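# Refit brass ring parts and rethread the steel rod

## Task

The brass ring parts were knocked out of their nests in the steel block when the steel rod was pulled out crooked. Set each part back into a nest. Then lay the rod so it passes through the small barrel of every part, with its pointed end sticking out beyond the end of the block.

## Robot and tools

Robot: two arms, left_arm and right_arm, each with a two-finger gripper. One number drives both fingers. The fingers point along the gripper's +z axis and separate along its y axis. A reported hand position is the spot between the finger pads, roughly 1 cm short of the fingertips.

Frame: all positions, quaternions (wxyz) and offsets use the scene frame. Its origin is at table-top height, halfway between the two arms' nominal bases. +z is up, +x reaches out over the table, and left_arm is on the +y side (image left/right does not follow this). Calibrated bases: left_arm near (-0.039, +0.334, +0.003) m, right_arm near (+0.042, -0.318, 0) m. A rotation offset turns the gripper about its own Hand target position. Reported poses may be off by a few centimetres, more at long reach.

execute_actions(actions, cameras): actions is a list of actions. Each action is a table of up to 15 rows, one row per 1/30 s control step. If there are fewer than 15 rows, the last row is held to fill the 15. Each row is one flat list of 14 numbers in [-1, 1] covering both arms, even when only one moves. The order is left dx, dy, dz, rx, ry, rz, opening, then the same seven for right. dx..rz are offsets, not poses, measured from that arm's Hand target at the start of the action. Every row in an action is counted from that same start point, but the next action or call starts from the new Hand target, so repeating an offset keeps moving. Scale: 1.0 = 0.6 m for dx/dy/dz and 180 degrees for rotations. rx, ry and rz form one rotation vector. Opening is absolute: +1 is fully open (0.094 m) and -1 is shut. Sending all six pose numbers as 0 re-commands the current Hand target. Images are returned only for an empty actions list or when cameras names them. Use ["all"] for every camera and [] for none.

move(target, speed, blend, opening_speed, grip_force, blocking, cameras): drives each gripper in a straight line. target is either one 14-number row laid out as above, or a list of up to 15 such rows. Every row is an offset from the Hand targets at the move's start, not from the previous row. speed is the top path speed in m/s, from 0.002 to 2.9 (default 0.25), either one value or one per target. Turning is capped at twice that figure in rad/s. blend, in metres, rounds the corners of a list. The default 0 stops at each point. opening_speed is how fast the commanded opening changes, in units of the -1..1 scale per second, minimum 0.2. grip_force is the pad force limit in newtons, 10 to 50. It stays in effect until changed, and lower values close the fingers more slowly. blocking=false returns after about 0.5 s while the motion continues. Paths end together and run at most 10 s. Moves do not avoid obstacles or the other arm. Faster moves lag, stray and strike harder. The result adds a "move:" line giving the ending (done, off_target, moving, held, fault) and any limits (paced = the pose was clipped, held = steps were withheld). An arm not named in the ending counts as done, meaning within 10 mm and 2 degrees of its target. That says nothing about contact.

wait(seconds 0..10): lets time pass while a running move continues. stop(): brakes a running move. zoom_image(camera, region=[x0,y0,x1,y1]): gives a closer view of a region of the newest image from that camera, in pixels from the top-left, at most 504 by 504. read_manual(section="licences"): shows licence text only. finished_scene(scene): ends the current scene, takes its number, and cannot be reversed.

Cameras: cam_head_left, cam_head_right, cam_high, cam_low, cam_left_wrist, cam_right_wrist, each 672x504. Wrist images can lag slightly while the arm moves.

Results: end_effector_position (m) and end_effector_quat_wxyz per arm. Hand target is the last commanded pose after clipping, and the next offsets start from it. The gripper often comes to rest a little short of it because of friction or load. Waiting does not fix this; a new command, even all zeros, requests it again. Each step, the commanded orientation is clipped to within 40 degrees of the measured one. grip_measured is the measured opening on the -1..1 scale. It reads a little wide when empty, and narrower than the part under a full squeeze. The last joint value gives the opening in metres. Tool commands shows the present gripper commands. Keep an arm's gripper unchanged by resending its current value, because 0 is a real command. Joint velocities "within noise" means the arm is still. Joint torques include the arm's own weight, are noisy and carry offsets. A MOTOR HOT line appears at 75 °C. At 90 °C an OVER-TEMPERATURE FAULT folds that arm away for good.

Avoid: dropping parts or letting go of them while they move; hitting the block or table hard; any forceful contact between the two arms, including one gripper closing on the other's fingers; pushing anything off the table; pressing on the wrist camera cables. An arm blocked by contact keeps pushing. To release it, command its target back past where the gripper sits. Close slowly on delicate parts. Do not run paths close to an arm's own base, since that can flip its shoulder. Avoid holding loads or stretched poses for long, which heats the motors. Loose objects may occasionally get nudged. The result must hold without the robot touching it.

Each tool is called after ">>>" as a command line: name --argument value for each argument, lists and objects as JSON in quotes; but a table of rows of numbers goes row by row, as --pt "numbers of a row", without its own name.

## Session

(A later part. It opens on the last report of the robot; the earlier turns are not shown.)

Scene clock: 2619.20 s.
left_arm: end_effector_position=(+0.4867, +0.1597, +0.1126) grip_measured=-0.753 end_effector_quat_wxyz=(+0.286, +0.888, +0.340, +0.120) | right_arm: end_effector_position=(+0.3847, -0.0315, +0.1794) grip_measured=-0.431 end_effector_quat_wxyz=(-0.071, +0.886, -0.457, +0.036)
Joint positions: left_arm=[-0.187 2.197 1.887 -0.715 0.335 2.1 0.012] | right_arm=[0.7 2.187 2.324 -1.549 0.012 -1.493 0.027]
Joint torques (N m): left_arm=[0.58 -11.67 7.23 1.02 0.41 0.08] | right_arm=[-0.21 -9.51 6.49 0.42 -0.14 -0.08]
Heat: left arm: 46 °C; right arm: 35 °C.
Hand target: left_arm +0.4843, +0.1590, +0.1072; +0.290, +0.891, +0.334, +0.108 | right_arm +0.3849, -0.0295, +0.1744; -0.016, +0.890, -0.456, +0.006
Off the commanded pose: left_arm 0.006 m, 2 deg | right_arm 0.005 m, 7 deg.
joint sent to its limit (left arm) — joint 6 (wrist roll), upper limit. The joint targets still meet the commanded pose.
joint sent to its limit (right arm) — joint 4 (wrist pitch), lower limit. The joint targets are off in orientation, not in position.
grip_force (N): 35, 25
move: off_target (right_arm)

>>> move --target '[-0.0075,-0.0045,-0.005,0,0,0,-0.95,0,0,0,0,0,0,-0.43]' --speed 0.03 --cameras '["cam_right_wrist"]'

>>> zoom_image --camera "cam_right_wrist" --region '[255, 50, 375, 140]'

Scene clock: 2635.33 s.
left_arm: end_effector_position=(+0.4865, +0.1594, +0.1096) grip_measured=-0.753 end_effector_quat_wxyz=(+0.287, +0.888, +0.340, +0.120) | right_arm: end_effector_position=(+0.3847, -0.0315, +0.1794) grip_measured=-0.431 end_effector_quat_wxyz=(-0.071, +0.886, -0.457, +0.036)
Joint positions: left_arm=[-0.187 2.197 1.874 -0.702 0.337 2.1 0.012] | right_arm=[0.7 2.187 2.324 -1.549 0.012 -1.493 0.027]
Joint torques (N m): left_arm=[0.01 -12.67 5.65 1.05 0.37 0.07] | right_arm=[-0.23 -9.51 6.48 0.42 -0.14 -0.08]
Heat: left arm: 44 °C; right arm: 35 °C.
Hand target: left_arm +0.4798, +0.1563, +0.1042; +0.290, +0.891, +0.334, +0.108 | right_arm +0.3849, -0.0295, +0.1744; -0.016, +0.890, -0.456, +0.006
Off the commanded pose: left_arm 0.009 m, 2 deg | right_arm 0.005 m, 7 deg.
joint sent to its limit (left arm) — joint 6 (wrist roll), upper limit. The joint targets still meet the commanded pose.
joint sent to its limit (right arm) — joint 4 (wrist pitch), lower limit. The joint targets are off in orientation, not in position.
grip_force (N): 35, 25
move: off_target (right_arm)
camera_calibration:
cam_right_wrist: T_world_to_cam=[[0.791989, 0.590029, 0.156905, -0.313454], [0.485485, -0.764457, 0.424159, -0.247471], [0.370213, -0.259754, -0.891891, 0.0979593], [0, 0, 0, 1]] pos_world=[0.332129, 0.0212117, 0.241518]
Images, in order (width x height): cam_right_wrist 672x504.

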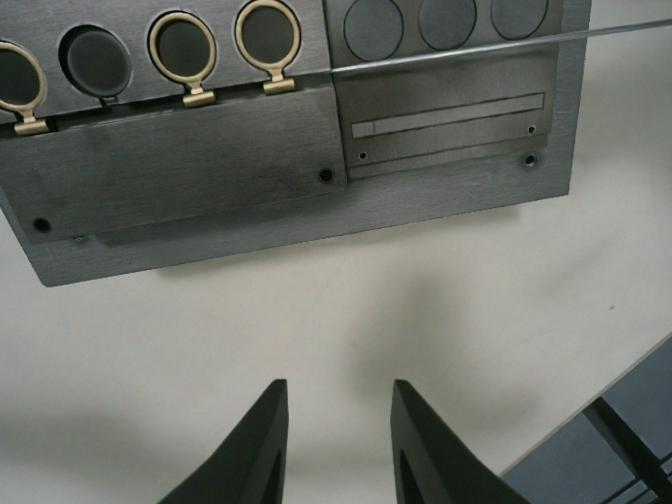

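Scaled by 4.200.

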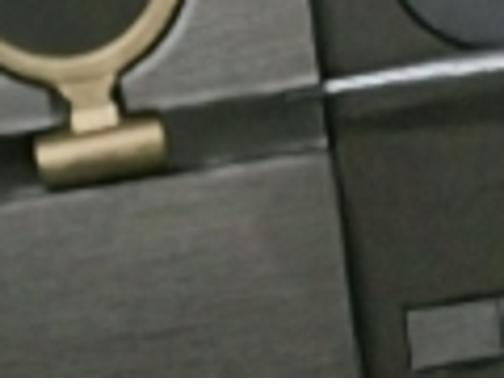

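>>> move --target '[-0.0028,-0.0088,0.0097,0,0,0,-0.95,0,0,0,0,0,0,-0.43]' --speed 0.03 --cameras '["cam_right_wrist"]'

>>> zoom_image --camera "cam_right_wrist" --region '[255, 50, 375, 140]'

Scene clock: 2647.03 s.
left_arm: end_effector_position=(+0.4853, +0.1557, +0.1096) grip_measured=-0.753 end_effector_quat_wxyz=(+0.288, +0.889, +0.337, +0.119) | right_arm: end_effector_position=(+0.3847, -0.0315, +0.1794) grip_measured=-0.431 end_effector_quat_wxyz=(-0.071, +0.886, -0.457, +0.036)
Joint positions: left_arm=[-0.194 2.197 1.874 -0.701 0.337 2.1 0.012] | right_arm=[0.7 2.187 2.324 -1.549 0.012 -1.493 0.027]
Joint torques (N m): left_arm=[-0.46 -13.05 6.8 0.92 0.32 -0.02] | right_arm=[-0.21 -9.51 6.48 0.42 -0.14 -0.08]
Heat: left arm: 44 °C; right arm: 35 °C.
Hand target: left_arm +0.4781, +0.1510, +0.1101; +0.290, +0.891, +0.334, +0.108 | right_arm +0.3849, -0.0295, +0.1744; -0.016, +0.890, -0.456, +0.006
Off the commanded pose: left_arm 0.009 m, 1 deg | right_arm 0.005 m, 7 deg.
joint sent to its limit (right arm) — joint 4 (wrist pitch), lower limit. The joint targets are off in orientation, not in position.
grip_force (N): 35, 25
move: off_target (right_arm)
camera_calibration:
cam_right_wrist: T_world_to_cam=[[0.791989, 0.590029, 0.156905, -0.313454], [0.485485, -0.764457, 0.424159, -0.247471], [0.370213, -0.259754, -0.891891, 0.0979593], [0, 0, 0, 1]] pos_world=[0.332129, 0.0212117, 0.241518]
Images, in order (width x height): cam_right_wrist 672x504.

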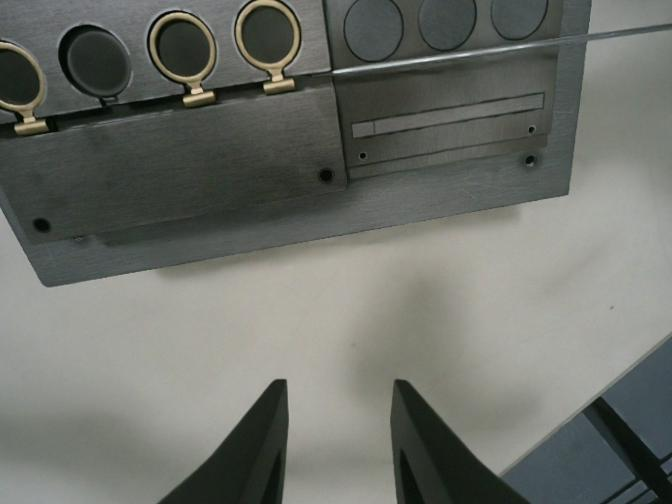

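Scaled by 4.200.

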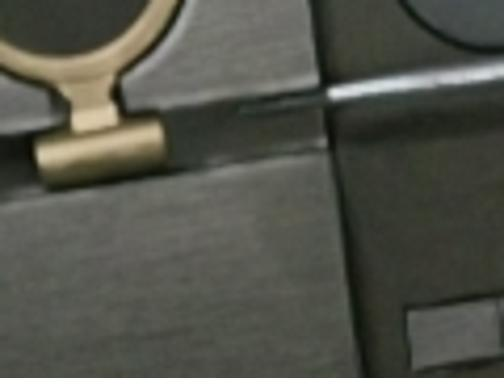

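>>> move --target '[-0.0018,-0.0078,0.0067,0,0,0,-0.95,0,0,0,0,0,0,-0.43]' --speed 0.03 --cameras '["cam_right_wrist"]'

>>> zoom_image --camera "cam_right_wrist" --region '[255, 50, 375, 140]'

Scene clock: 2657.67 s.
left_arm: end_effector_position=(+0.4831, +0.1505, +0.1094) grip_measured=-0.753 end_effector_quat_wxyz=(+0.288, +0.890, +0.334, +0.117) | right_arm: end_effector_position=(+0.3847, -0.0315, +0.1794) grip_measured=-0.431 end_effector_quat_wxyz=(-0.071, +0.886, -0.457, +0.036)
Joint positions: left_arm=[-0.204 2.197 1.874 -0.703 0.337 2.097 0.012] | right_arm=[0.7 2.187 2.324 -1.549 0.012 -1.493 0.027]
Joint torques (N m): left_arm=[-0.53 -13.3 7.71 0.83 0.27 -0.08] | right_arm=[-0.23 -9.51 6.48 0.41 -0.14 -0.08]
Heat: left arm: 44 °C; right arm: 35 °C.
Hand target: left_arm +0.4771, +0.1465, +0.1141; +0.290, +0.890, +0.334, +0.108 | right_arm +0.3849, -0.0295, +0.1744; -0.016, +0.890, -0.456, +0.006
Off the commanded pose: left_arm 0.009 m, 1 deg | right_arm 0.005 m, 7 deg.
joint sent to its limit (right arm) — joint 4 (wrist pitch), lower limit. The joint targets are off in orientation, not in position.
grip_force (N): 35, 25
move: off_target (right_arm)
camera_calibration:
cam_right_wrist: T_world_to_cam=[[0.791989, 0.590029, 0.156905, -0.313454], [0.485485, -0.764457, 0.424159, -0.247471], [0.370213, -0.259754, -0.891891, 0.0979593], [0, 0, 0, 1]] pos_world=[0.332129, 0.0212117, 0.241518]
Images, in order (width x height): cam_right_wrist 672x504.

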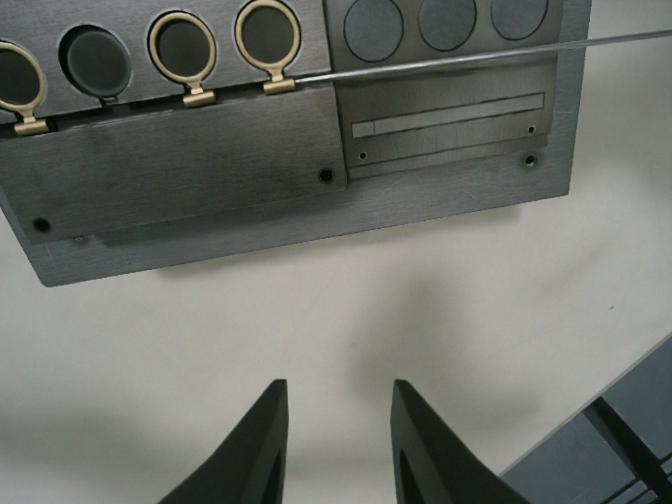

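Scaled by 4.200.

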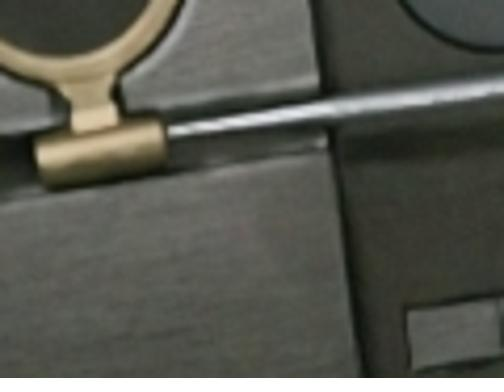

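>>> move --target '[-0.003,0.003,0,0,0,0.0056,-0.95,0,0,0,0,0,0,-0.43]' --speed 0.03

>>> move --target '[-0.0059,-0.0059,0,0,0,0,-0.95,0,0,0,0,0,0,-0.43]' --speed 0.02 --cameras '["cam_right_wrist"]'

>>> zoom_image --camera "cam_right_wrist" --region '[255, 50, 375, 140]'

Scene clock: 2678.57 s.
left_arm: end_effector_position=(+0.4834, +0.1515, +0.1090) grip_measured=-0.753 end_effector_quat_wxyz=(+0.286, +0.888, +0.340, +0.116) | right_arm: end_effector_position=(+0.3847, -0.0315, +0.1794) grip_measured=-0.431 end_effector_quat_wxyz=(-0.071, +0.886, -0.457, +0.036)
Joint positions: left_arm=[-0.204 2.197 1.874 -0.704 0.331 2.084 0.012] | right_arm=[0.7 2.187 2.324 -1.549 0.012 -1.493 0.027]
Joint torques (N m): left_arm=[-0.51 -14.46 5.78 0.97 0.25 -0.14] | right_arm=[-0.21 -9.5 6.48 0.42 -0.14 -0.08]
Heat: left arm: 45 °C; right arm: 35 °C.
Hand target: left_arm +0.4753, +0.1483, +0.1141; +0.289, +0.888, +0.342, +0.111 | right_arm +0.3849, -0.0295, +0.1744; -0.016, +0.890, -0.456, +0.006
Off the commanded pose: left_arm 0.010 m, 1 deg | right_arm 0.005 m, 7 deg.
joint sent to its limit (right arm) — joint 4 (wrist pitch), lower limit. The joint targets are off in orientation, not in position.
grip_force (N): 35, 25
move: off_target (right_arm)

Scene clock: 2679.37 s.
left_arm: end_effector_position=(+0.4807, +0.1501, +0.1061) grip_measured=-0.753 end_effector_quat_wxyz=(+0.283, +0.887, +0.345, +0.114) | right_arm: end_effector_position=(+0.3847, -0.0315, +0.1794) grip_measured=-0.431 end_effector_quat_wxyz=(-0.071, +0.886, -0.457, +0.036)
Joint positions: left_arm=[-0.21 2.192 1.858 -0.698 0.324 2.071 0.012] | right_arm=[0.7 2.187 2.324 -1.549 0.012 -1.493 0.027]
Joint torques (N m): left_arm=[-0.84 -15.05 5.46 1.02 0.26 -0.07] | right_arm=[-0.21 -9.5 6.49 0.42 -0.14 -0.08]
Heat: left arm: 45 °C; right arm: 35 °C.
Hand target: left_arm +0.4717, +0.1446, +0.1141; +0.289, +0.888, +0.341, +0.111 | right_arm +0.3849, -0.0295, +0.1744; -0.016, +0.890, -0.456, +0.006
Off the commanded pose: left_arm 0.013 m, 1 deg | right_arm 0.005 m, 7 deg.
joint sent to its limit (right arm) — joint 4 (wrist pitch), lower limit. The joint targets are off in orientation, not in position.
grip_force (N): 35, 25
move: off_target (left_arm, right_arm)
camera_calibration:
cam_right_wrist: T_world_to_cam=[[0.791989, 0.590029, 0.156905, -0.313454], [0.485485, -0.764457, 0.424159, -0.247471], [0.370213, -0.259754, -0.891891, 0.0979593], [0, 0, 0, 1]] pos_world=[0.332129, 0.0212117, 0.241518]
Images, in order (width x height): cam_right_wrist 672x504.

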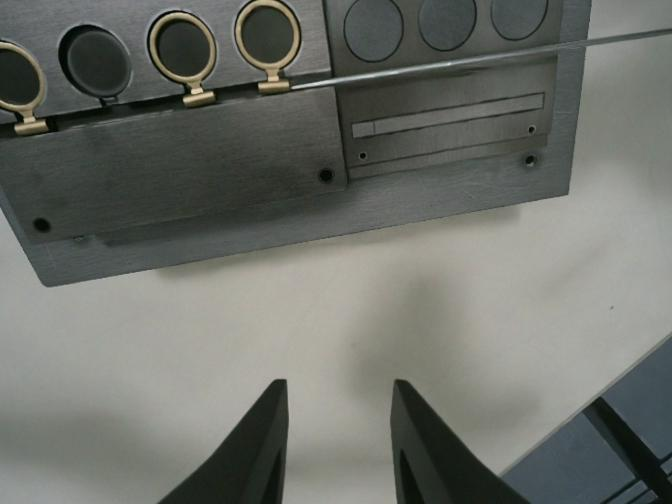

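Scaled by 4.200.

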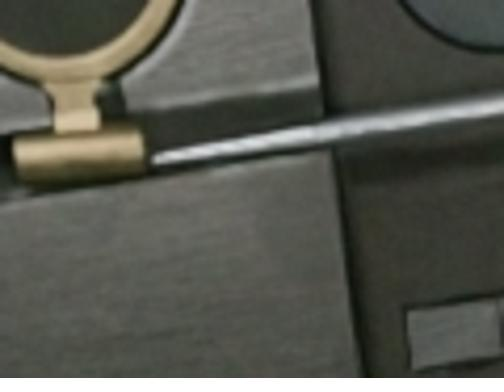

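>>> move --target '[0.0035,0.0035,0,0,0,-0.0019,-0.95,0,0,0,0,0,0,-0.43]' --speed 0.03

>>> move --target '[-0.0094,-0.0094,0.0017,0,0,0,-0.95,0,0,0,0,0,0,-0.43]' --speed 0.02 --cameras '["cam_right_wrist"]'

>>> zoom_image --camera "cam_right_wrist" --region '[195, 50, 335, 140]'

Scene clock: 2693.33 s.
left_arm: end_effector_position=(+0.4807, +0.1501, +0.1061) grip_measured=-0.753 end_effector_quat_wxyz=(+0.283, +0.887, +0.345, +0.114) | right_arm: end_effector_position=(+0.3847, -0.0315, +0.1794) grip_measured=-0.431 end_effector_quat_wxyz=(-0.071, +0.886, -0.457, +0.036)
Joint positions: left_arm=[-0.21 2.192 1.858 -0.698 0.324 2.071 0.012] | right_arm=[0.7 2.187 2.324 -1.549 0.012 -1.493 0.027]
Joint torques (N m): left_arm=[-0.27 -14.34 6.64 0.94 0.31 0.05] | right_arm=[-0.21 -9.51 6.48 0.41 -0.14 -0.08]
Heat: left arm: 44 °C; right arm: 35 °C.
Hand target: left_arm +0.4738, +0.1467, +0.1141; +0.289, +0.889, +0.339, +0.110 | right_arm +0.3849, -0.0295, +0.1744; -0.016, +0.890, -0.456, +0.006
Off the commanded pose: left_arm 0.011 m, 1 deg | right_arm 0.005 m, 7 deg.
joint sent to its limit (right arm) — joint 4 (wrist pitch), lower limit. The joint targets are off in orientation, not in position.
grip_force (N): 35, 25
move: off_target (left_arm, right_arm)

Scene clock: 2694.13 s.
left_arm: end_effector_position=(+0.4801, +0.1501, +0.1080) grip_measured=-0.753 end_effector_quat_wxyz=(+0.282, +0.887, +0.345, +0.120) | right_arm: end_effector_position=(+0.3847, -0.0315, +0.1794) grip_measured=-0.431 end_effector_quat_wxyz=(-0.071, +0.886, -0.457, +0.036)
Joint positions: left_arm=[-0.214 2.182 1.848 -0.69 0.313 2.07 0.012] | right_arm=[0.7 2.187 2.324 -1.549 0.012 -1.493 0.027]
Joint torques (N m): left_arm=[-1.29 -14.91 5.45 0.96 0.34 -0.1] | right_arm=[-0.23 -9.52 6.48 0.42 -0.14 -0.08]
Heat: left arm: 44 °C; right arm: 35 °C.
Hand target: left_arm +0.4681, +0.1411, +0.1150; +0.289, +0.889, +0.339, +0.110 | right_arm +0.3849, -0.0295, +0.1744; -0.016, +0.890, -0.456, +0.006
Off the commanded pose: left_arm 0.017 m, 2 deg | right_arm 0.005 m, 7 deg.
joint sent to its limit (right arm) — joint 4 (wrist pitch), lower limit. The joint targets are off in orientation, not in position.
grip_force (N): 35, 25
move: off_target (left_arm, right_arm)
camera_calibration:
cam_right_wrist: T_world_to_cam=[[0.791989, 0.590029, 0.156905, -0.313454], [0.485485, -0.764457, 0.424159, -0.247471], [0.370213, -0.259754, -0.891891, 0.0979593], [0, 0, 0, 1]] pos_world=[0.332129, 0.0212117, 0.241518]
Images, in order (width x height): cam_right_wrist 672x504.

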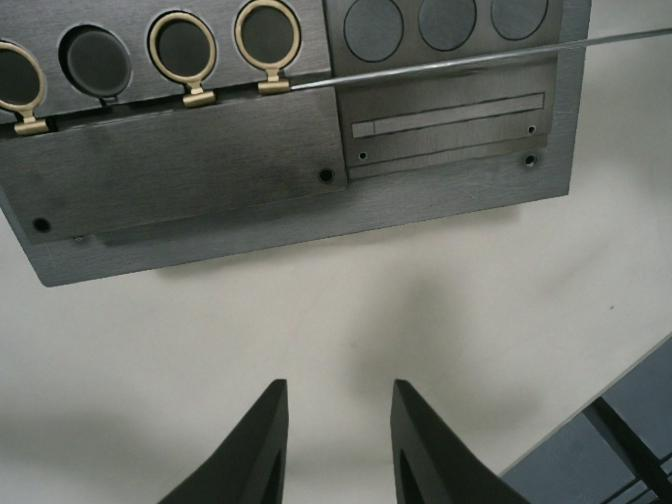

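Scaled by 3.600.

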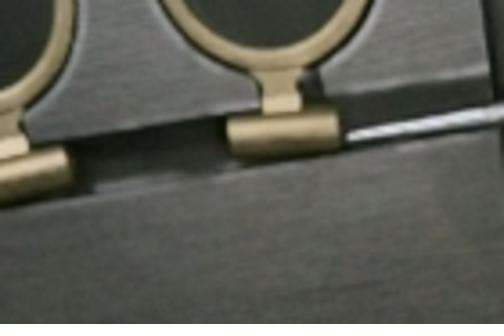

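>>> move --target '[0.034,0.034,-0.01,0,0,-0.001,-0.95,0,0,0,0,0,0,-0.43]' --speed 0.04

>>> move --target '[-0.0155,-0.0155,0.01,0,0,0,-0.95,0,0,0,0,0,0,-0.43]' --speed 0.03 --cameras '["cam_right_wrist"]'

>>> zoom_image --camera "cam_right_wrist" --region '[255, 50, 375, 140]'

Scene clock: 2706.90 s.
left_arm: end_effector_position=(+0.4855, +0.1643, +0.1091) grip_measured=-0.753 end_effector_quat_wxyz=(+0.283, +0.887, +0.345, +0.119) | right_arm: end_effector_position=(+0.3847, -0.0315, +0.1794) grip_measured=-0.431 end_effector_quat_wxyz=(-0.071, +0.886, -0.457, +0.036)
Joint positions: left_arm=[-0.179 2.193 1.871 -0.711 0.335 2.1 0.012] | right_arm=[0.7 2.187 2.324 -1.549 0.012 -1.493 0.027]
Joint torques (N m): left_arm=[0.4 -10.47 10.81 0.88 0.41 0.08] | right_arm=[-0.23 -9.5 6.48 0.42 -0.14 -0.08]
Heat: left arm: 42 °C; right arm: 35 °C.
Hand target: left_arm +0.4885, +0.1615, +0.1091; +0.289, +0.889, +0.337, +0.109 | right_arm +0.3849, -0.0295, +0.1744; -0.016, +0.890, -0.456, +0.006
Off the commanded pose: left_arm 0.004 m, 2 deg | right_arm 0.005 m, 7 deg.
joint sent to its limit (left arm) — joint 6 (wrist roll), upper limit. The joint targets still meet the commanded pose.
joint sent to its limit (right arm) — joint 4 (wrist pitch), lower limit. The joint targets are off in orientation, not in position.
grip_force (N): 35, 25
move: off_target (right_arm)

Scene clock: 2707.67 s.
left_arm: end_effector_position=(+0.4854, +0.1635, +0.1086) grip_measured=-0.753 end_effector_quat_wxyz=(+0.280, +0.888, +0.345, +0.120) | right_arm: end_effector_position=(+0.3847, -0.0315, +0.1794) grip_measured=-0.431 end_effector_quat_wxyz=(-0.071, +0.886, -0.457, +0.036)
Joint positions: left_arm=[-0.184 2.193 1.871 -0.711 0.325 2.097 0.012] | right_arm=[0.7 2.187 2.324 -1.549 0.012 -1.493 0.027]
Joint torques (N m): left_arm=[-1.25 -12.93 8.39 0.86 0.41 -0.08] | right_arm=[-0.21 -9.51 6.48 0.42 -0.14 -0.08]
Heat: left arm: 42 °C; right arm: 35 °C.
Hand target: left_arm +0.4792, +0.1521, +0.1151; +0.289, +0.889, +0.338, +0.109 | right_arm +0.3849, -0.0295, +0.1744; -0.016, +0.890, -0.456, +0.006
Off the commanded pose: left_arm 0.014 m, 2 deg | right_arm 0.005 m, 7 deg.
joint sent to its limit (right arm) — joint 4 (wrist pitch), lower limit. The joint targets are off in orientation, not in position.
grip_force (N): 35, 25
move: off_target (left_arm, right_arm)
camera_calibration:
cam_right_wrist: T_world_to_cam=[[0.791989, 0.590029, 0.156905, -0.313454], [0.485485, -0.764457, 0.424159, -0.247471], [0.370213, -0.259754, -0.891891, 0.0979593], [0, 0, 0, 1]] pos_world=[0.332129, 0.0212117, 0.241518]
Images, in order (width x height): cam_right_wrist 672x504.

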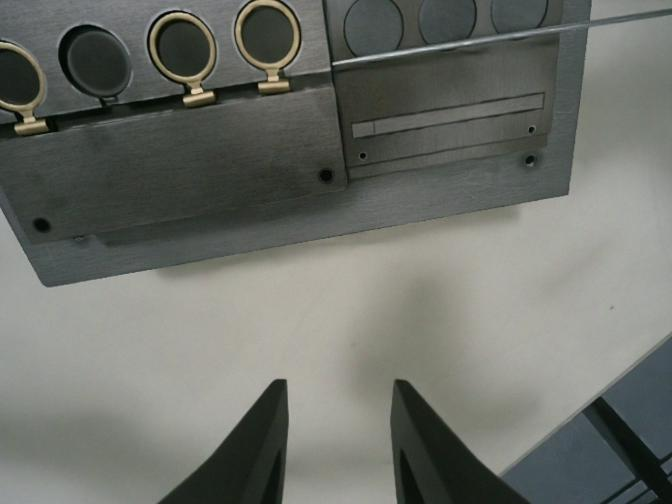

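Scaled by 4.200.

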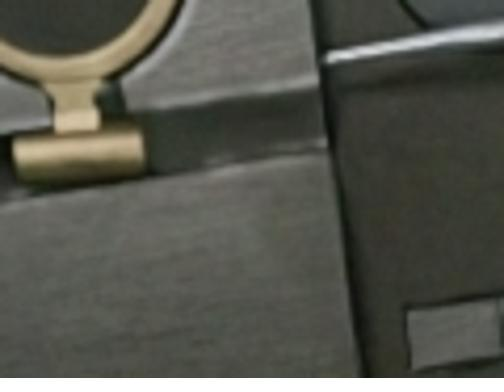

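>>> move --target '[-0.0083,-0.0142,0,0,0,0,-0.95,0,0,0,0,0,0,-0.43]' --speed 0.03

Scene clock: 2718.43 s.
left_arm: end_effector_position=(+0.4872, +0.1613, +0.1086) grip_measured=-0.753 end_effector_quat_wxyz=(+0.274, +0.888, +0.346, +0.130) | right_arm: end_effector_position=(+0.3847, -0.0315, +0.1794) grip_measured=-0.431 end_effector_quat_wxyz=(-0.071, +0.886, -0.457, +0.036)
Joint positions: left_arm=[-0.195 2.193 1.871 -0.701 0.299 2.09 0.012] | right_arm=[0.7 2.187 2.324 -1.549 0.012 -1.493 0.027]
Joint torques (N m): left_arm=[-2.03 -13.96 6.74 0.91 0.55 -0.18] | right_arm=[-0.21 -9.51 6.48 0.42 -0.14 -0.08]
Heat: left arm: 41 °C; right arm: 35 °C.
Hand target: left_arm +0.4743, +0.1437, +0.1151; +0.289, +0.889, +0.338, +0.109 | right_arm +0.3849, -0.0295, +0.1744; -0.016, +0.890, -0.456, +0.006
Off the commanded pose: left_arm 0.023 m, 3 deg | right_arm 0.005 m, 7 deg.
joint sent to its limit (right arm) — joint 4 (wrist pitch), lower limit. The joint targets are off in orientation, not in position.
grip_force (N): 35, 25
move: off_target (left_arm, right_arm)

>>> move --target '[0.039,0.028,-0.01,0,0,0,-0.95,0,0,0,0,0,0,-0.43]' --speed 0.04 --cameras '["cam_right_wrist"]'

Scene clock: 2724.77 s.
left_arm: end_effector_position=(+0.4947, +0.1622, +0.1090) grip_measured=-0.753 end_effector_quat_wxyz=(+0.283, +0.887, +0.345, +0.119) | right_arm: end_effector_position=(+0.3847, -0.0315, +0.1794) grip_measured=-0.431 end_effector_quat_wxyz=(-0.071, +0.886, -0.457, +0.036)
Joint positions: left_arm=[-0.18 2.235 1.94 -0.737 0.334 2.1 0.012] | right_arm=[0.7 2.187 2.324 -1.549 0.012 -1.493 0.027]
Joint torques (N m): left_arm=[0.62 -10.82 10.81 0.84 0.41 0.08] | right_arm=[-0.23 -9.51 6.49 0.42 -0.14 -0.08]
Heat: left arm: 41 °C; right arm: 35 °C.
Hand target: left_arm +0.4977, +0.1605, +0.1091; +0.289, +0.889, +0.338, +0.109 | right_arm +0.3849, -0.0295, +0.1744; -0.016, +0.890, -0.456, +0.006
Off the commanded pose: left_arm 0.003 m, 2 deg | right_arm 0.005 m, 7 deg.
joint sent to its limit (left arm) — joint 6 (wrist roll), upper limit. The joint targets still meet the commanded pose.
joint sent to its limit (right arm) — joint 4 (wrist pitch), lower limit. The joint targets are off in orientation, not in position.
grip_force (N): 35, 25
move: off_target (right_arm)
camera_calibration:
cam_right_wrist: T_world_to_cam=[[0.791989, 0.590029, 0.156905, -0.313454], [0.485485, -0.764457, 0.424159, -0.247471], [0.370213, -0.259754, -0.891891, 0.0979593], [0, 0, 0, 1]] pos_world=[0.332129, 0.0212117, 0.241518]
Images, in order (width x height): cam_right_wrist 672x504.

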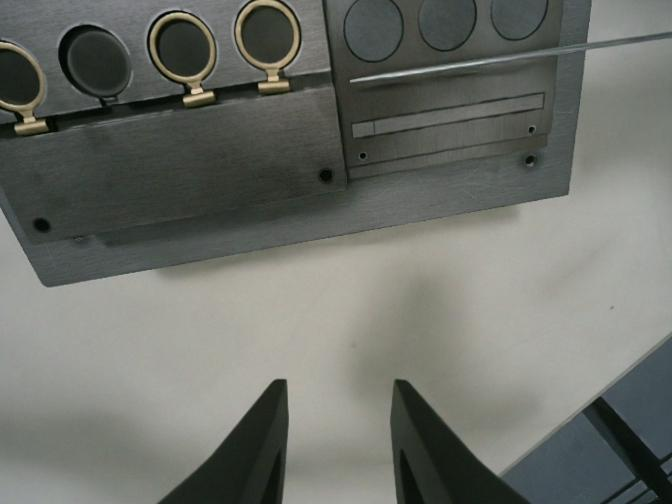

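>>> move --target '[-0.0253,-0.0112,0.0098,0,0,0,-0.95,0,0,0,0,0,0,-0.43]' --speed 0.03

Scene clock: 2733.83 s.
left_arm: end_effector_position=(+0.4911, +0.1588, +0.1047) grip_measured=-0.753 end_effector_quat_wxyz=(+0.280, +0.889, +0.343, +0.114) | right_arm: end_effector_position=(+0.3847, -0.0315, +0.1794) grip_measured=-0.431 end_effector_quat_wxyz=(-0.071, +0.886, -0.457, +0.036)
Joint positions: left_arm=[-0.188 2.235 1.928 -0.736 0.332 2.1 0.012] | right_arm=[0.7 2.187 2.324 -1.549 0.012 -1.493 0.027]
Joint torques (N m): left_arm=[-0.49 -15.45 5.68 0.97 0.35 -0.05] | right_arm=[-0.21 -9.51 6.48 0.41 -0.14 -0.08]
Heat: left arm: 43 °C; right arm: 35 °C.
Hand target: left_arm +0.4825, +0.1537, +0.1149; +0.289, +0.889, +0.338, +0.109 | right_arm +0.3849, -0.0295, +0.1744; -0.016, +0.890, -0.456, +0.006
Off the commanded pose: left_arm 0.014 m, 1 deg | right_arm 0.005 m, 7 deg.
joint sent to its limit (right arm) — joint 4 (wrist pitch), lower limit. The joint targets are off in orientation, not in position.
grip_force (N): 35, 25
move: off_target (left_arm, right_arm)

>>> move --target '[-0.0059,-0.0059,0.0017,0,0,0,-0.95,0,0,0,0,0,0,-0.43]' --speed 0.03 --cameras '["cam_right_wrist"]'

>>> zoom_image --camera "cam_right_wrist" --region '[255, 50, 375, 140]'

Scene clock: 2743.23 s.
left_arm: end_effector_position=(+0.4902, +0.1591, +0.1055) grip_measured=-0.753 end_effector_quat_wxyz=(+0.278, +0.889, +0.344, +0.118) | right_arm: end_effector_position=(+0.3847, -0.0315, +0.1794) grip_measured=-0.431 end_effector_quat_wxyz=(-0.071, +0.886, -0.457, +0.036)
Joint positions: left_arm=[-0.19 2.225 1.914 -0.727 0.323 2.097 0.012] | right_arm=[0.7 2.187 2.324 -1.549 0.012 -1.493 0.027]
Joint torques (N m): left_arm=[-0.99 -15.58 5.52 0.93 0.39 -0.1] | right_arm=[-0.21 -9.51 6.48 0.42 -0.14 -0.08]
Heat: left arm: 46 °C; right arm: 36 °C.
Hand target: left_arm +0.4790, +0.1503, +0.1160; +0.289, +0.889, +0.338, +0.109 | right_arm +0.3849, -0.0295, +0.1744; -0.016, +0.890, -0.456, +0.006
Off the commanded pose: left_arm 0.018 m, 2 deg | right_arm 0.005 m, 7 deg.
joint sent to its limit (right arm) — joint 4 (wrist pitch), lower limit. The joint targets are off in orientation, not in position.
grip_force (N): 35, 25
move: off_target (left_arm, right_arm)
camera_calibration:
cam_right_wrist: T_world_to_cam=[[0.791989, 0.590029, 0.156905, -0.313454], [0.485485, -0.764457, 0.424159, -0.247471], [0.370213, -0.259754, -0.891891, 0.0979593], [0, 0, 0, 1]] pos_world=[0.332129, 0.0212117, 0.241518]
Images, in order (width x height): cam_right_wrist 672x504.

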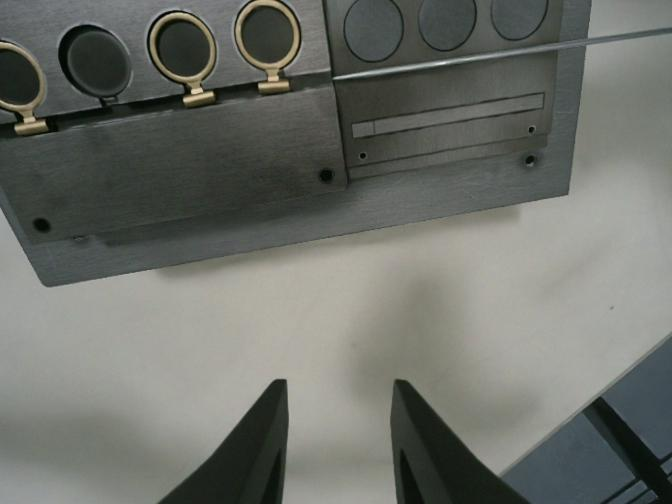

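Scaled by 4.200.

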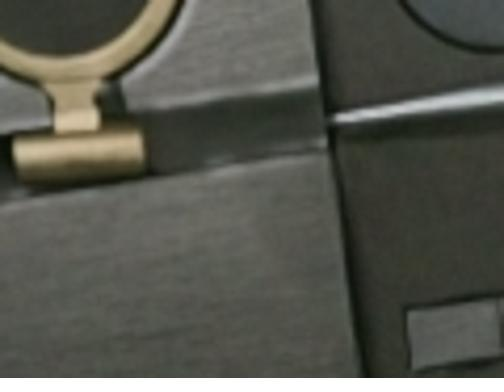

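>>> move --target '[0.0071,0.0071,0.005,-0.0028,0.0028,0,-0.95,0,0,0,0,0,0,-0.43]' --speed 0.03

>>> move --target '[-0.0094,-0.0094,0.0017,0,0,0,-0.95,0,0,0,0,0,0,-0.43]' --speed 0.02

Scene clock: 2760.63 s.
left_arm: end_effector_position=(+0.4900, +0.1591, +0.1054) grip_measured=-0.753 end_effector_quat_wxyz=(+0.278, +0.889, +0.344, +0.118) | right_arm: end_effector_position=(+0.3847, -0.0315, +0.1794) grip_measured=-0.431 end_effector_quat_wxyz=(-0.071, +0.886, -0.457, +0.036)
Joint positions: left_arm=[-0.19 2.225 1.914 -0.728 0.323 2.097 0.012] | right_arm=[0.7 2.187 2.324 -1.549 0.012 -1.493 0.027]
Joint torques (N m): left_arm=[0.18 -14.09 8.88 0.68 0.55 -0.02] | right_arm=[-0.23 -9.51 6.46 0.42 -0.14 -0.08]
Heat: left arm: 47 °C; right arm: 36 °C.
Hand target: left_arm +0.4833, +0.1546, +0.1190; +0.292, +0.888, +0.339, +0.104 | right_arm +0.3849, -0.0295, +0.1744; -0.016, +0.890, -0.456, +0.006
Off the commanded pose: left_arm 0.016 m, 2 deg | right_arm 0.005 m, 7 deg.
joint sent to its limit (right arm) — joint 4 (wrist pitch), lower limit. The joint targets are off in orientation, not in position.
grip_force (N): 35, 25
move: off_target (left_arm, right_arm)

Scene clock: 2761.33 s.
left_arm: end_effector_position=(+0.4900, +0.1591, +0.1054) grip_measured=-0.753 end_effector_quat_wxyz=(+0.279, +0.889, +0.345, +0.117) | right_arm: end_effector_position=(+0.3847, -0.0315, +0.1794) grip_measured=-0.431 end_effector_quat_wxyz=(-0.071, +0.886, -0.457, +0.036)
Joint positions: left_arm=[-0.19 2.225 1.914 -0.728 0.323 2.094 0.012] | right_arm=[0.7 2.187 2.324 -1.549 0.012 -1.493 0.027]
Joint torques (N m): left_arm=[-1.03 -15.53 6.78 0.78 0.5 -0.14] | right_arm=[-0.21 -9.51 6.48 0.42 -0.14 -0.08]
Heat: left arm: 47 °C; right arm: 36 °C.
Hand target: left_arm +0.4776, +0.1489, +0.1200; +0.292, +0.888, +0.339, +0.104 | right_arm +0.3849, -0.0295, +0.1744; -0.016, +0.890, -0.456, +0.006
Off the commanded pose: left_arm 0.022 m, 2 deg | right_arm 0.005 m, 7 deg.
joint sent to its limit (right arm) — joint 4 (wrist pitch), lower limit. The joint targets are off in orientation, not in position.
grip_force (N): 35, 25
move: off_target (left_arm, right_arm)

>>> move --target '[0.0303,0.0188,-0.02,0,0,0,-0.95,0,0,0,0,0,0,-0.43]' --speed 0.04

>>> move --target '[-0.0253,-0.0112,0.0137,0,0,0,-0.95,0,0,0,0,0,0,-0.43]' --speed 0.03 --cameras '["cam_right_wrist"]'

Scene clock: 2774.57 s.
left_arm: end_effector_position=(+0.4925, +0.1612, +0.1086) grip_measured=-0.753 end_effector_quat_wxyz=(+0.286, +0.887, +0.344, +0.113) | right_arm: end_effector_position=(+0.3847, -0.0315, +0.1794) grip_measured=-0.431 end_effector_quat_wxyz=(-0.071, +0.886, -0.457, +0.036)
Joint positions: left_arm=[-0.179 2.234 1.935 -0.741 0.345 2.1 0.012] | right_arm=[0.7 2.187 2.324 -1.549 0.012 -1.493 0.027]
Joint torques (N m): left_arm=[0.7 -10.74 10.78 0.86 0.43 0.06] | right_arm=[-0.21 -9.52 6.49 0.42 -0.14 -0.08]
Heat: left arm: 47 °C; right arm: 36 °C.
Hand target: left_arm +0.4957, +0.1601, +0.1080; +0.292, +0.888, +0.339, +0.104 | right_arm +0.3849, -0.0295, +0.1744; -0.016, +0.890, -0.456, +0.006
Off the commanded pose: left_arm 0.003 m, 1 deg | right_arm 0.005 m, 7 deg.
joint sent to its limit (left arm) — joint 6 (wrist roll), upper limit. The joint targets still meet the commanded pose.
joint sent to its limit (right arm) — joint 4 (wrist pitch), lower limit. The joint targets are off in orientation, not in position.
grip_force (N): 35, 25
move: off_target (right_arm)

Scene clock: 2775.50 s.
left_arm: end_effector_position=(+0.4913, +0.1575, +0.1086) grip_measured=-0.753 end_effector_quat_wxyz=(+0.286, +0.888, +0.341, +0.112) | right_arm: end_effector_position=(+0.3847, -0.0315, +0.1794) grip_measured=-0.431 end_effector_quat_wxyz=(-0.071, +0.886, -0.457, +0.036)
Joint positions: left_arm=[-0.186 2.234 1.935 -0.741 0.345 2.1 0.012] | right_arm=[0.7 2.187 2.324 -1.549 0.012 -1.493 0.027]
Joint torques (N m): left_arm=[-0.43 -15.46 5.2 0.92 0.34 -0.1] | right_arm=[-0.23 -9.5 6.49 0.42 -0.14 -0.08]
Heat: left arm: 47 °C; right arm: 36 °C.
Hand target: left_arm +0.4806, +0.1535, +0.1162; +0.292, +0.888, +0.339, +0.104 | right_arm +0.3849, -0.0295, +0.1744; -0.016, +0.890, -0.456, +0.006
Off the commanded pose: left_arm 0.014 m, 1 deg | right_arm 0.005 m, 7 deg.
joint sent to its limit (right arm) — joint 4 (wrist pitch), lower limit. The joint targets are off in orientation, not in position.
grip_force (N): 35, 25
move: off_target (left_arm, right_arm)
camera_calibration:
cam_right_wrist: T_world_to_cam=[[0.791989, 0.590029, 0.156905, -0.313454], [0.485485, -0.764457, 0.424159, -0.247471], [0.370213, -0.259754, -0.891891, 0.0979593], [0, 0, 0, 1]] pos_world=[0.332129, 0.0212117, 0.241518]
Images, in order (width x height): cam_right_wrist 672x504.

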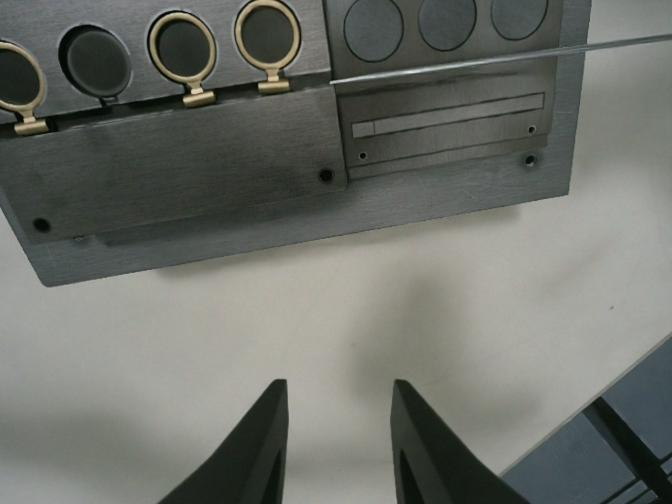

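>>> move --target '[-0.0083,-0.007,0.0012,0,0,0,-0.95,0,0,0,0,0,0,-0.43]' --speed 0.03 --cameras '["cam_right_wrist"]'

Scene clock: 2785.73 s.
left_arm: end_effector_position=(+0.4833, +0.1534, +0.1056) grip_measured=-0.753 end_effector_quat_wxyz=(+0.283, +0.890, +0.342, +0.105) | right_arm: end_effector_position=(+0.3847, -0.0315, +0.1794) grip_measured=-0.431 end_effector_quat_wxyz=(-0.071, +0.886, -0.457, +0.036)
Joint positions: left_arm=[-0.197 2.217 1.903 -0.737 0.342 2.091 0.012] | right_arm=[0.7 2.187 2.324 -1.549 0.012 -1.493 0.027]
Joint torques (N m): left_arm=[-0.42 -15.47 5.57 1 0.31 -0.09] | right_arm=[-0.21 -9.51 6.48 0.42 -0.14 -0.08]
Heat: left arm: 48 °C; right arm: 36 °C.
Hand target: left_arm +0.4756, +0.1492, +0.1169; +0.292, +0.888, +0.339, +0.104 | right_arm +0.3849, -0.0295, +0.1744; -0.016, +0.890, -0.456, +0.006
Off the commanded pose: left_arm 0.014 m, 1 deg | right_arm 0.005 m, 7 deg.
joint sent to its limit (right arm) — joint 4 (wrist pitch), lower limit. The joint targets are off in orientation, not in position.
grip_force (N): 35, 25
move: off_target (left_arm, right_arm)
camera_calibration:
cam_right_wrist: T_world_to_cam=[[0.791989, 0.590029, 0.156905, -0.313454], [0.485485, -0.764457, 0.424159, -0.247471], [0.370213, -0.259754, -0.891891, 0.0979593], [0, 0, 0, 1]] pos_world=[0.332129, 0.0212117, 0.241518]
Images, in order (width x height): cam_right_wrist 672x504.

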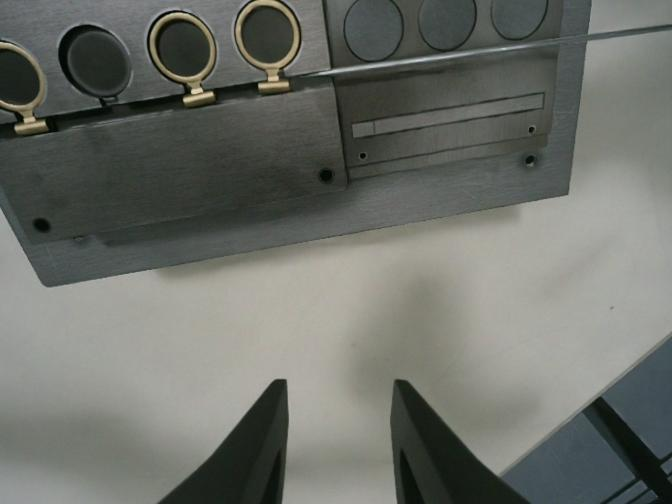

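>>> zoom_image --camera "cam_right_wrist" --region '[265, 60, 345, 110]'

Scaled by 6.300.

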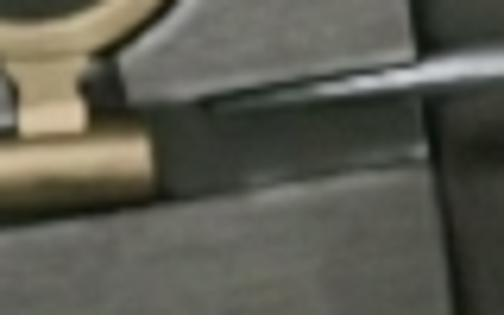

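>>> move --target '[0.0017,-0.006,0,0,0,0.0017,-0.95,0,0,0,0,0,0,-0.43]' --speed 0.03 --cameras '["cam_right_wrist"]'

>>> zoom_image --camera "cam_right_wrist" --region '[265, 60, 345, 110]'

Scene clock: 2799.17 s.
left_arm: end_effector_position=(+0.4822, +0.1501, +0.1052) grip_measured=-0.753 end_effector_quat_wxyz=(+0.282, +0.890, +0.344, +0.104) | right_arm: end_effector_position=(+0.3847, -0.0315, +0.1794) grip_measured=-0.431 end_effector_quat_wxyz=(-0.071, +0.886, -0.457, +0.036)
Joint positions: left_arm=[-0.205 2.217 1.902 -0.737 0.337 2.081 0.012] | right_arm=[0.7 2.187 2.324 -1.549 0.012 -1.493 0.027]
Joint torques (N m): left_arm=[-0.47 -15.06 6.2 1.01 0.31 -0.12] | right_arm=[-0.23 -9.51 6.48 0.42 -0.14 -0.08]
Motor temperatures (°C): left_arm=[22 49 30 29 23 21 24] | right_arm=[25 34 36 23 24 24 20]
Heat: left arm: 49 °C; right arm: 36 °C.
Hand target: left_arm +0.4767, +0.1457, +0.1168; +0.291, +0.887, +0.342, +0.105 | right_arm +0.3849, -0.0295, +0.1744; -0.016, +0.890, -0.456, +0.006
Off the commanded pose: left_arm 0.014 m, 1 deg | right_arm 0.005 m, 7 deg.
joint sent to its limit (right arm) — joint 4 (wrist pitch), lower limit. The joint targets are off in orientation, not in position.
grip_force (N): 35, 25
move: off_target (left_arm, right_arm)
camera_calibration:
cam_right_wrist: T_world_to_cam=[[0.791989, 0.590029, 0.156905, -0.313454], [0.485485, -0.764457, 0.424159, -0.247471], [0.370213, -0.259754, -0.891891, 0.0979593], [0, 0, 0, 1]] pos_world=[0.332129, 0.0212117, 0.241518]
Images, in order (width x height): cam_right_wrist 672x504.

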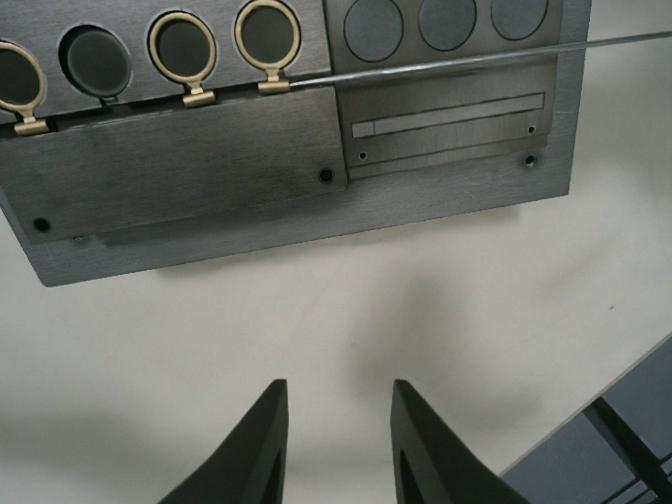

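Scaled by 6.300.

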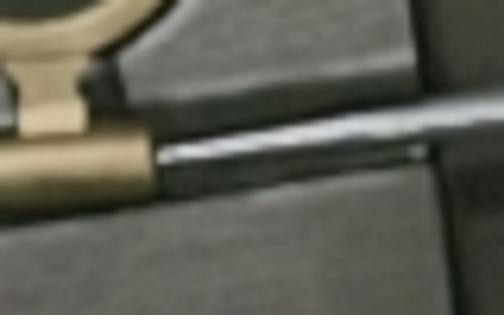

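>>> move --target '[-0.0094,-0.0094,0,0,0,0,-0.95,0,0,0,0,0,0,-0.43]' --speed 0.02 --cameras '["cam_right_wrist"]'

Scene clock: 2810.47 s.
left_arm: end_effector_position=(+0.4773, +0.1435, +0.1049) grip_measured=-0.753 end_effector_quat_wxyz=(+0.282, +0.890, +0.343, +0.104) | right_arm: end_effector_position=(+0.3847, -0.0315, +0.1794) grip_measured=-0.431 end_effector_quat_wxyz=(-0.071, +0.886, -0.457, +0.036)
Joint positions: left_arm=[-0.221 2.203 1.879 -0.724 0.329 2.068 0.012] | right_arm=[0.7 2.187 2.324 -1.549 0.012 -1.493 0.027]
Joint torques (N m): left_arm=[-0.4 -15.43 5.64 1.05 0.3 -0.14] | right_arm=[-0.21 -9.51 6.49 0.42 -0.14 -0.08]
Heat: left arm: 49 °C; right arm: 36 °C.
Hand target: left_arm +0.4710, +0.1400, +0.1169; +0.291, +0.887, +0.342, +0.105 | right_arm +0.3849, -0.0295, +0.1744; -0.016, +0.890, -0.456, +0.006
Off the commanded pose: left_arm 0.014 m, 1 deg | right_arm 0.005 m, 7 deg.
joint sent to its limit (right arm) — joint 4 (wrist pitch), lower limit. The joint targets are off in orientation, not in position.
grip_force (N): 35, 25
move: off_target (left_arm, right_arm)
camera_calibration:
cam_right_wrist: T_world_to_cam=[[0.791989, 0.590029, 0.156905, -0.313454], [0.485485, -0.764457, 0.424159, -0.247471], [0.370213, -0.259754, -0.891891, 0.0979593], [0, 0, 0, 1]] pos_world=[0.332129, 0.0212117, 0.241518]
Images, in order (width x height): cam_right_wrist 672x504.

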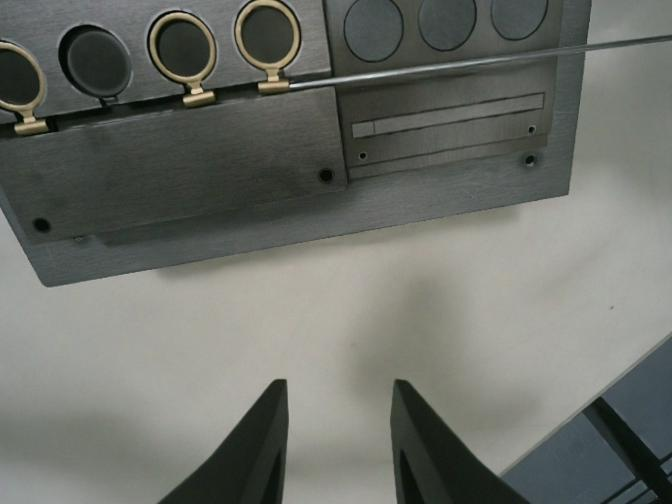

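>>> move --target '[-0.0258,-0.0213,0.0008,0,0,0.0022,-0.95,0,0,0,0,0,0,-0.43]' --speed 0.02 --cameras '["cam_right_wrist"]'

Scene clock: 2821.07 s.
left_arm: end_effector_position=(+0.4623, +0.1316, +0.1057) grip_measured=-0.753 end_effector_quat_wxyz=(+0.280, +0.889, +0.346, +0.106) | right_arm: end_effector_position=(+0.3847, -0.0315, +0.1794) grip_measured=-0.431 end_effector_quat_wxyz=(-0.071, +0.886, -0.457, +0.036)
Joint positions: left_arm=[-0.258 2.149 1.794 -0.682 0.304 2.03 0.012] | right_arm=[0.7 2.187 2.324 -1.549 0.012 -1.493 0.027]
Joint torques (N m): left_arm=[-0.47 -15.01 5.76 1.07 0.3 -0.13] | right_arm=[-0.23 -9.51 6.49 0.42 -0.14 -0.08]
Heat: left arm: 49 °C; right arm: 36 °C.
Hand target: left_arm +0.4556, +0.1273, +0.1174; +0.291, +0.886, +0.345, +0.106 | right_arm +0.3849, -0.0295, +0.1744; -0.016, +0.890, -0.456, +0.006
Off the commanded pose: left_arm 0.014 m, 1 deg | right_arm 0.005 m, 7 deg.
joint sent to its limit (right arm) — joint 4 (wrist pitch), lower limit. The joint targets are off in orientation, not in position.
grip_force (N): 35, 25
move: off_target (left_arm, right_arm)
camera_calibration:
cam_right_wrist: T_world_to_cam=[[0.791989, 0.590029, 0.156905, -0.313454], [0.485485, -0.764457, 0.424159, -0.247471], [0.370213, -0.259754, -0.891891, 0.0979593], [0, 0, 0, 1]] pos_world=[0.332129, 0.0212117, 0.241518]
Images, in order (width x height): cam_right_wrist 672x504.

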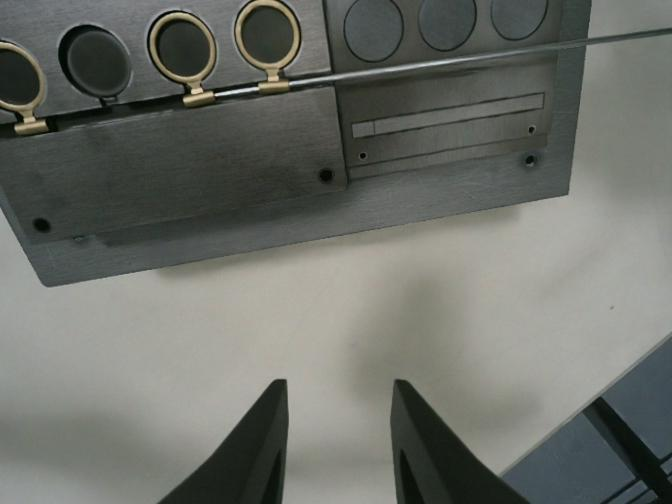

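>>> move --target '[-0.0235,-0.0236,0,0,0,0,-0.95,-0.133,-0.283,0.083,0,0,0,-0.43]' --speed 0.07

Scene clock: 2833.23 s.
left_arm: end_effector_position=(+0.4481, +0.1175, +0.1058) grip_measured=-0.753 end_effector_quat_wxyz=(+0.279, +0.889, +0.346, +0.106) | right_arm: end_effector_position=(+0.3146, -0.1970, +0.2202) grip_measured=-0.431 end_effector_quat_wxyz=(-0.049, +0.887, -0.457, +0.042)
Joint positions: left_arm=[-0.298 2.109 1.732 -0.65 0.282 1.994 0.012] | right_arm=[0.418 1.604 1.713 -1.549 0.004 -1.774 0.027]
Joint torques (N m): left_arm=[-0.54 -14.72 5.7 1.11 0.28 -0.16] | right_arm=[-0.29 -8.47 3.69 0.37 -0.16 -0.06]
Heat: left arm: 48 °C; right arm: 35 °C.
Hand target: left_arm +0.4415, +0.1131, +0.1175; +0.291, +0.886, +0.345, +0.106 | right_arm +0.3051, -0.1992, +0.2240; -0.016, +0.890, -0.456, +0.006
Off the commanded pose: left_arm 0.014 m, 1 deg | right_arm 0.011 m, 6 deg.
joint sent to its limit (right arm) — joint 4 (wrist pitch), lower limit. The joint targets are off in orientation, not in position.
grip_force (N): 35, 25
move: off_target (left_arm, right_arm)

>>> move --target '[-0.0318,-0.0319,0,0,0,0,-0.95,0,0,0,0,0,0,-0.43]' --speed 0.02

Scene clock: 2841.73 s.
left_arm: end_effector_position=(+0.4296, +0.0997, +0.1061) grip_measured=-0.753 end_effector_quat_wxyz=(+0.277, +0.890, +0.347, +0.107) | right_arm: end_effector_position=(+0.3146, -0.1970, +0.2202) grip_measured=-0.431 end_effector_quat_wxyz=(-0.049, +0.887, -0.457, +0.042)
Joint positions: left_arm=[-0.353 2.061 1.659 -0.614 0.248 1.946 0.012] | right_arm=[0.418 1.604 1.713 -1.549 0.004 -1.774 0.027]
Joint torques (N m): left_arm=[-0.77 -14.16 5.76 1.15 0.31 -0.21] | right_arm=[-0.29 -8.49 3.67 0.37 -0.16 -0.08]
Heat: left arm: 48 °C; right arm: 35 °C.
Hand target: left_arm +0.4224, +0.0940, +0.1173; +0.291, +0.886, +0.345, +0.106 | right_arm +0.3051, -0.1992, +0.2240; -0.016, +0.890, -0.456, +0.006
Off the commanded pose: left_arm 0.015 m, 2 deg | right_arm 0.010 m, 6 deg.
joint sent to its limit (right arm) — joint 4 (wrist pitch), lower limit. The joint targets are off in orientation, not in position.
grip_force (N): 35, 25
move: off_target (left_arm, right_arm)

>>> wait --seconds 0 --cameras '["cam_high"]'

>>> zoom_image --camera "cam_high" --region '[285, 225, 385, 300]'

Scene clock: 2847.87 s.
left_arm: end_effector_position=(+0.4296, +0.0997, +0.1061) grip_measured=-0.753 end_effector_quat_wxyz=(+0.277, +0.890, +0.347, +0.107) | right_arm: end_effector_position=(+0.3146, -0.1970, +0.2202) grip_measured=-0.431 end_effector_quat_wxyz=(-0.049, +0.887, -0.457, +0.042)
Joint positions: left_arm=[-0.353 2.061 1.659 -0.614 0.248 1.946 0.012] | right_arm=[0.418 1.604 1.713 -1.549 0.004 -1.774 0.027]
Joint torques (N m): left_arm=[-0.73 -14.22 5.71 1.13 0.31 -0.22] | right_arm=[-0.29 -8.49 3.67 0.37 -0.16 -0.09]
Heat: left arm: 49 °C; right arm: 34 °C.
Hand target: left_arm +0.4224, +0.0940, +0.1173; +0.291, +0.886, +0.345, +0.106 | right_arm +0.3051, -0.1992, +0.2240; -0.016, +0.890, -0.456, +0.006
Tool commands: left_gripper/opening=-0.95 right_gripper/opening=-0.43
Off the commanded pose: left_arm 0.015 m, 2 deg | right_arm 0.010 m, 6 deg.
grip_force (N): 35, 25
Images, in order (width x height): cam_high 672x504.

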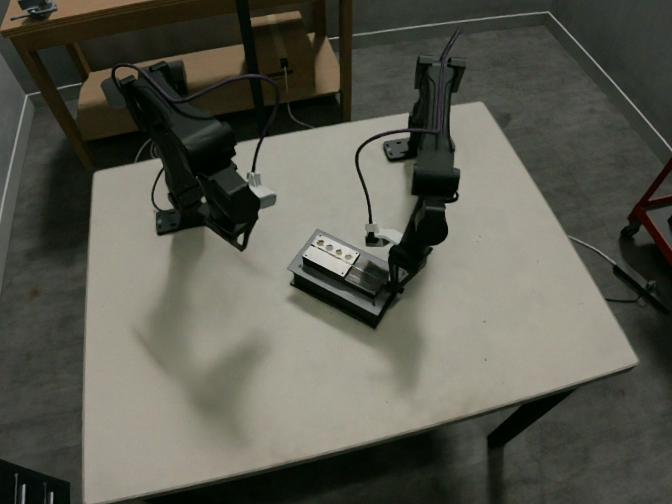

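Scaled by 5.040.

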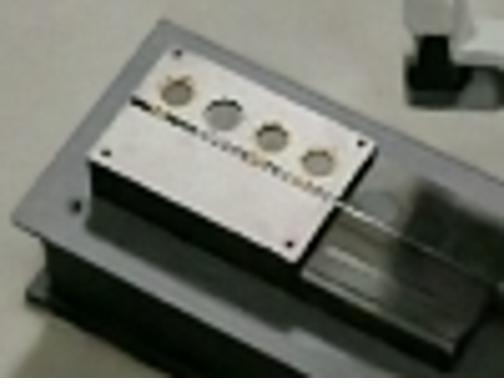

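>>> move --target '[-0.033,-0.033,0,0,0,0,-0.95,0,0,0,0,0,0,-0.43]' --speed 0.02

Scene clock: 2853.43 s.
left_arm: end_effector_position=(+0.4136, +0.0857, +0.1072) grip_measured=-0.753 end_effector_quat_wxyz=(+0.272, +0.888, +0.353, +0.115) | right_arm: end_effector_position=(+0.3146, -0.1970, +0.2202) grip_measured=-0.431 end_effector_quat_wxyz=(-0.049, +0.887, -0.457, +0.042)
Joint positions: left_arm=[-0.407 2.017 1.598 -0.582 0.198 1.892 0.012] | right_arm=[0.418 1.604 1.713 -1.549 0.004 -1.774 0.027]
Joint torques (N m): left_arm=[-1.51 -13.65 5.67 1.17 0.43 -0.17] | right_arm=[-0.29 -8.49 3.67 0.37 -0.16 -0.08]
Heat: left arm: 50 °C; right arm: 34 °C.
Hand target: left_arm +0.4025, +0.0741, +0.1173; +0.291, +0.886, +0.345, +0.106 | right_arm +0.3051, -0.1992, +0.2240; -0.016, +0.890, -0.456, +0.006
Off the commanded pose: left_arm 0.019 m, 3 deg | right_arm 0.010 m, 6 deg.
joint sent to its limit (right arm) — joint 4 (wrist pitch), lower limit. The joint targets are off in orientation, not in position.
grip_force (N): 35, 25
move: off_target (left_arm, right_arm)


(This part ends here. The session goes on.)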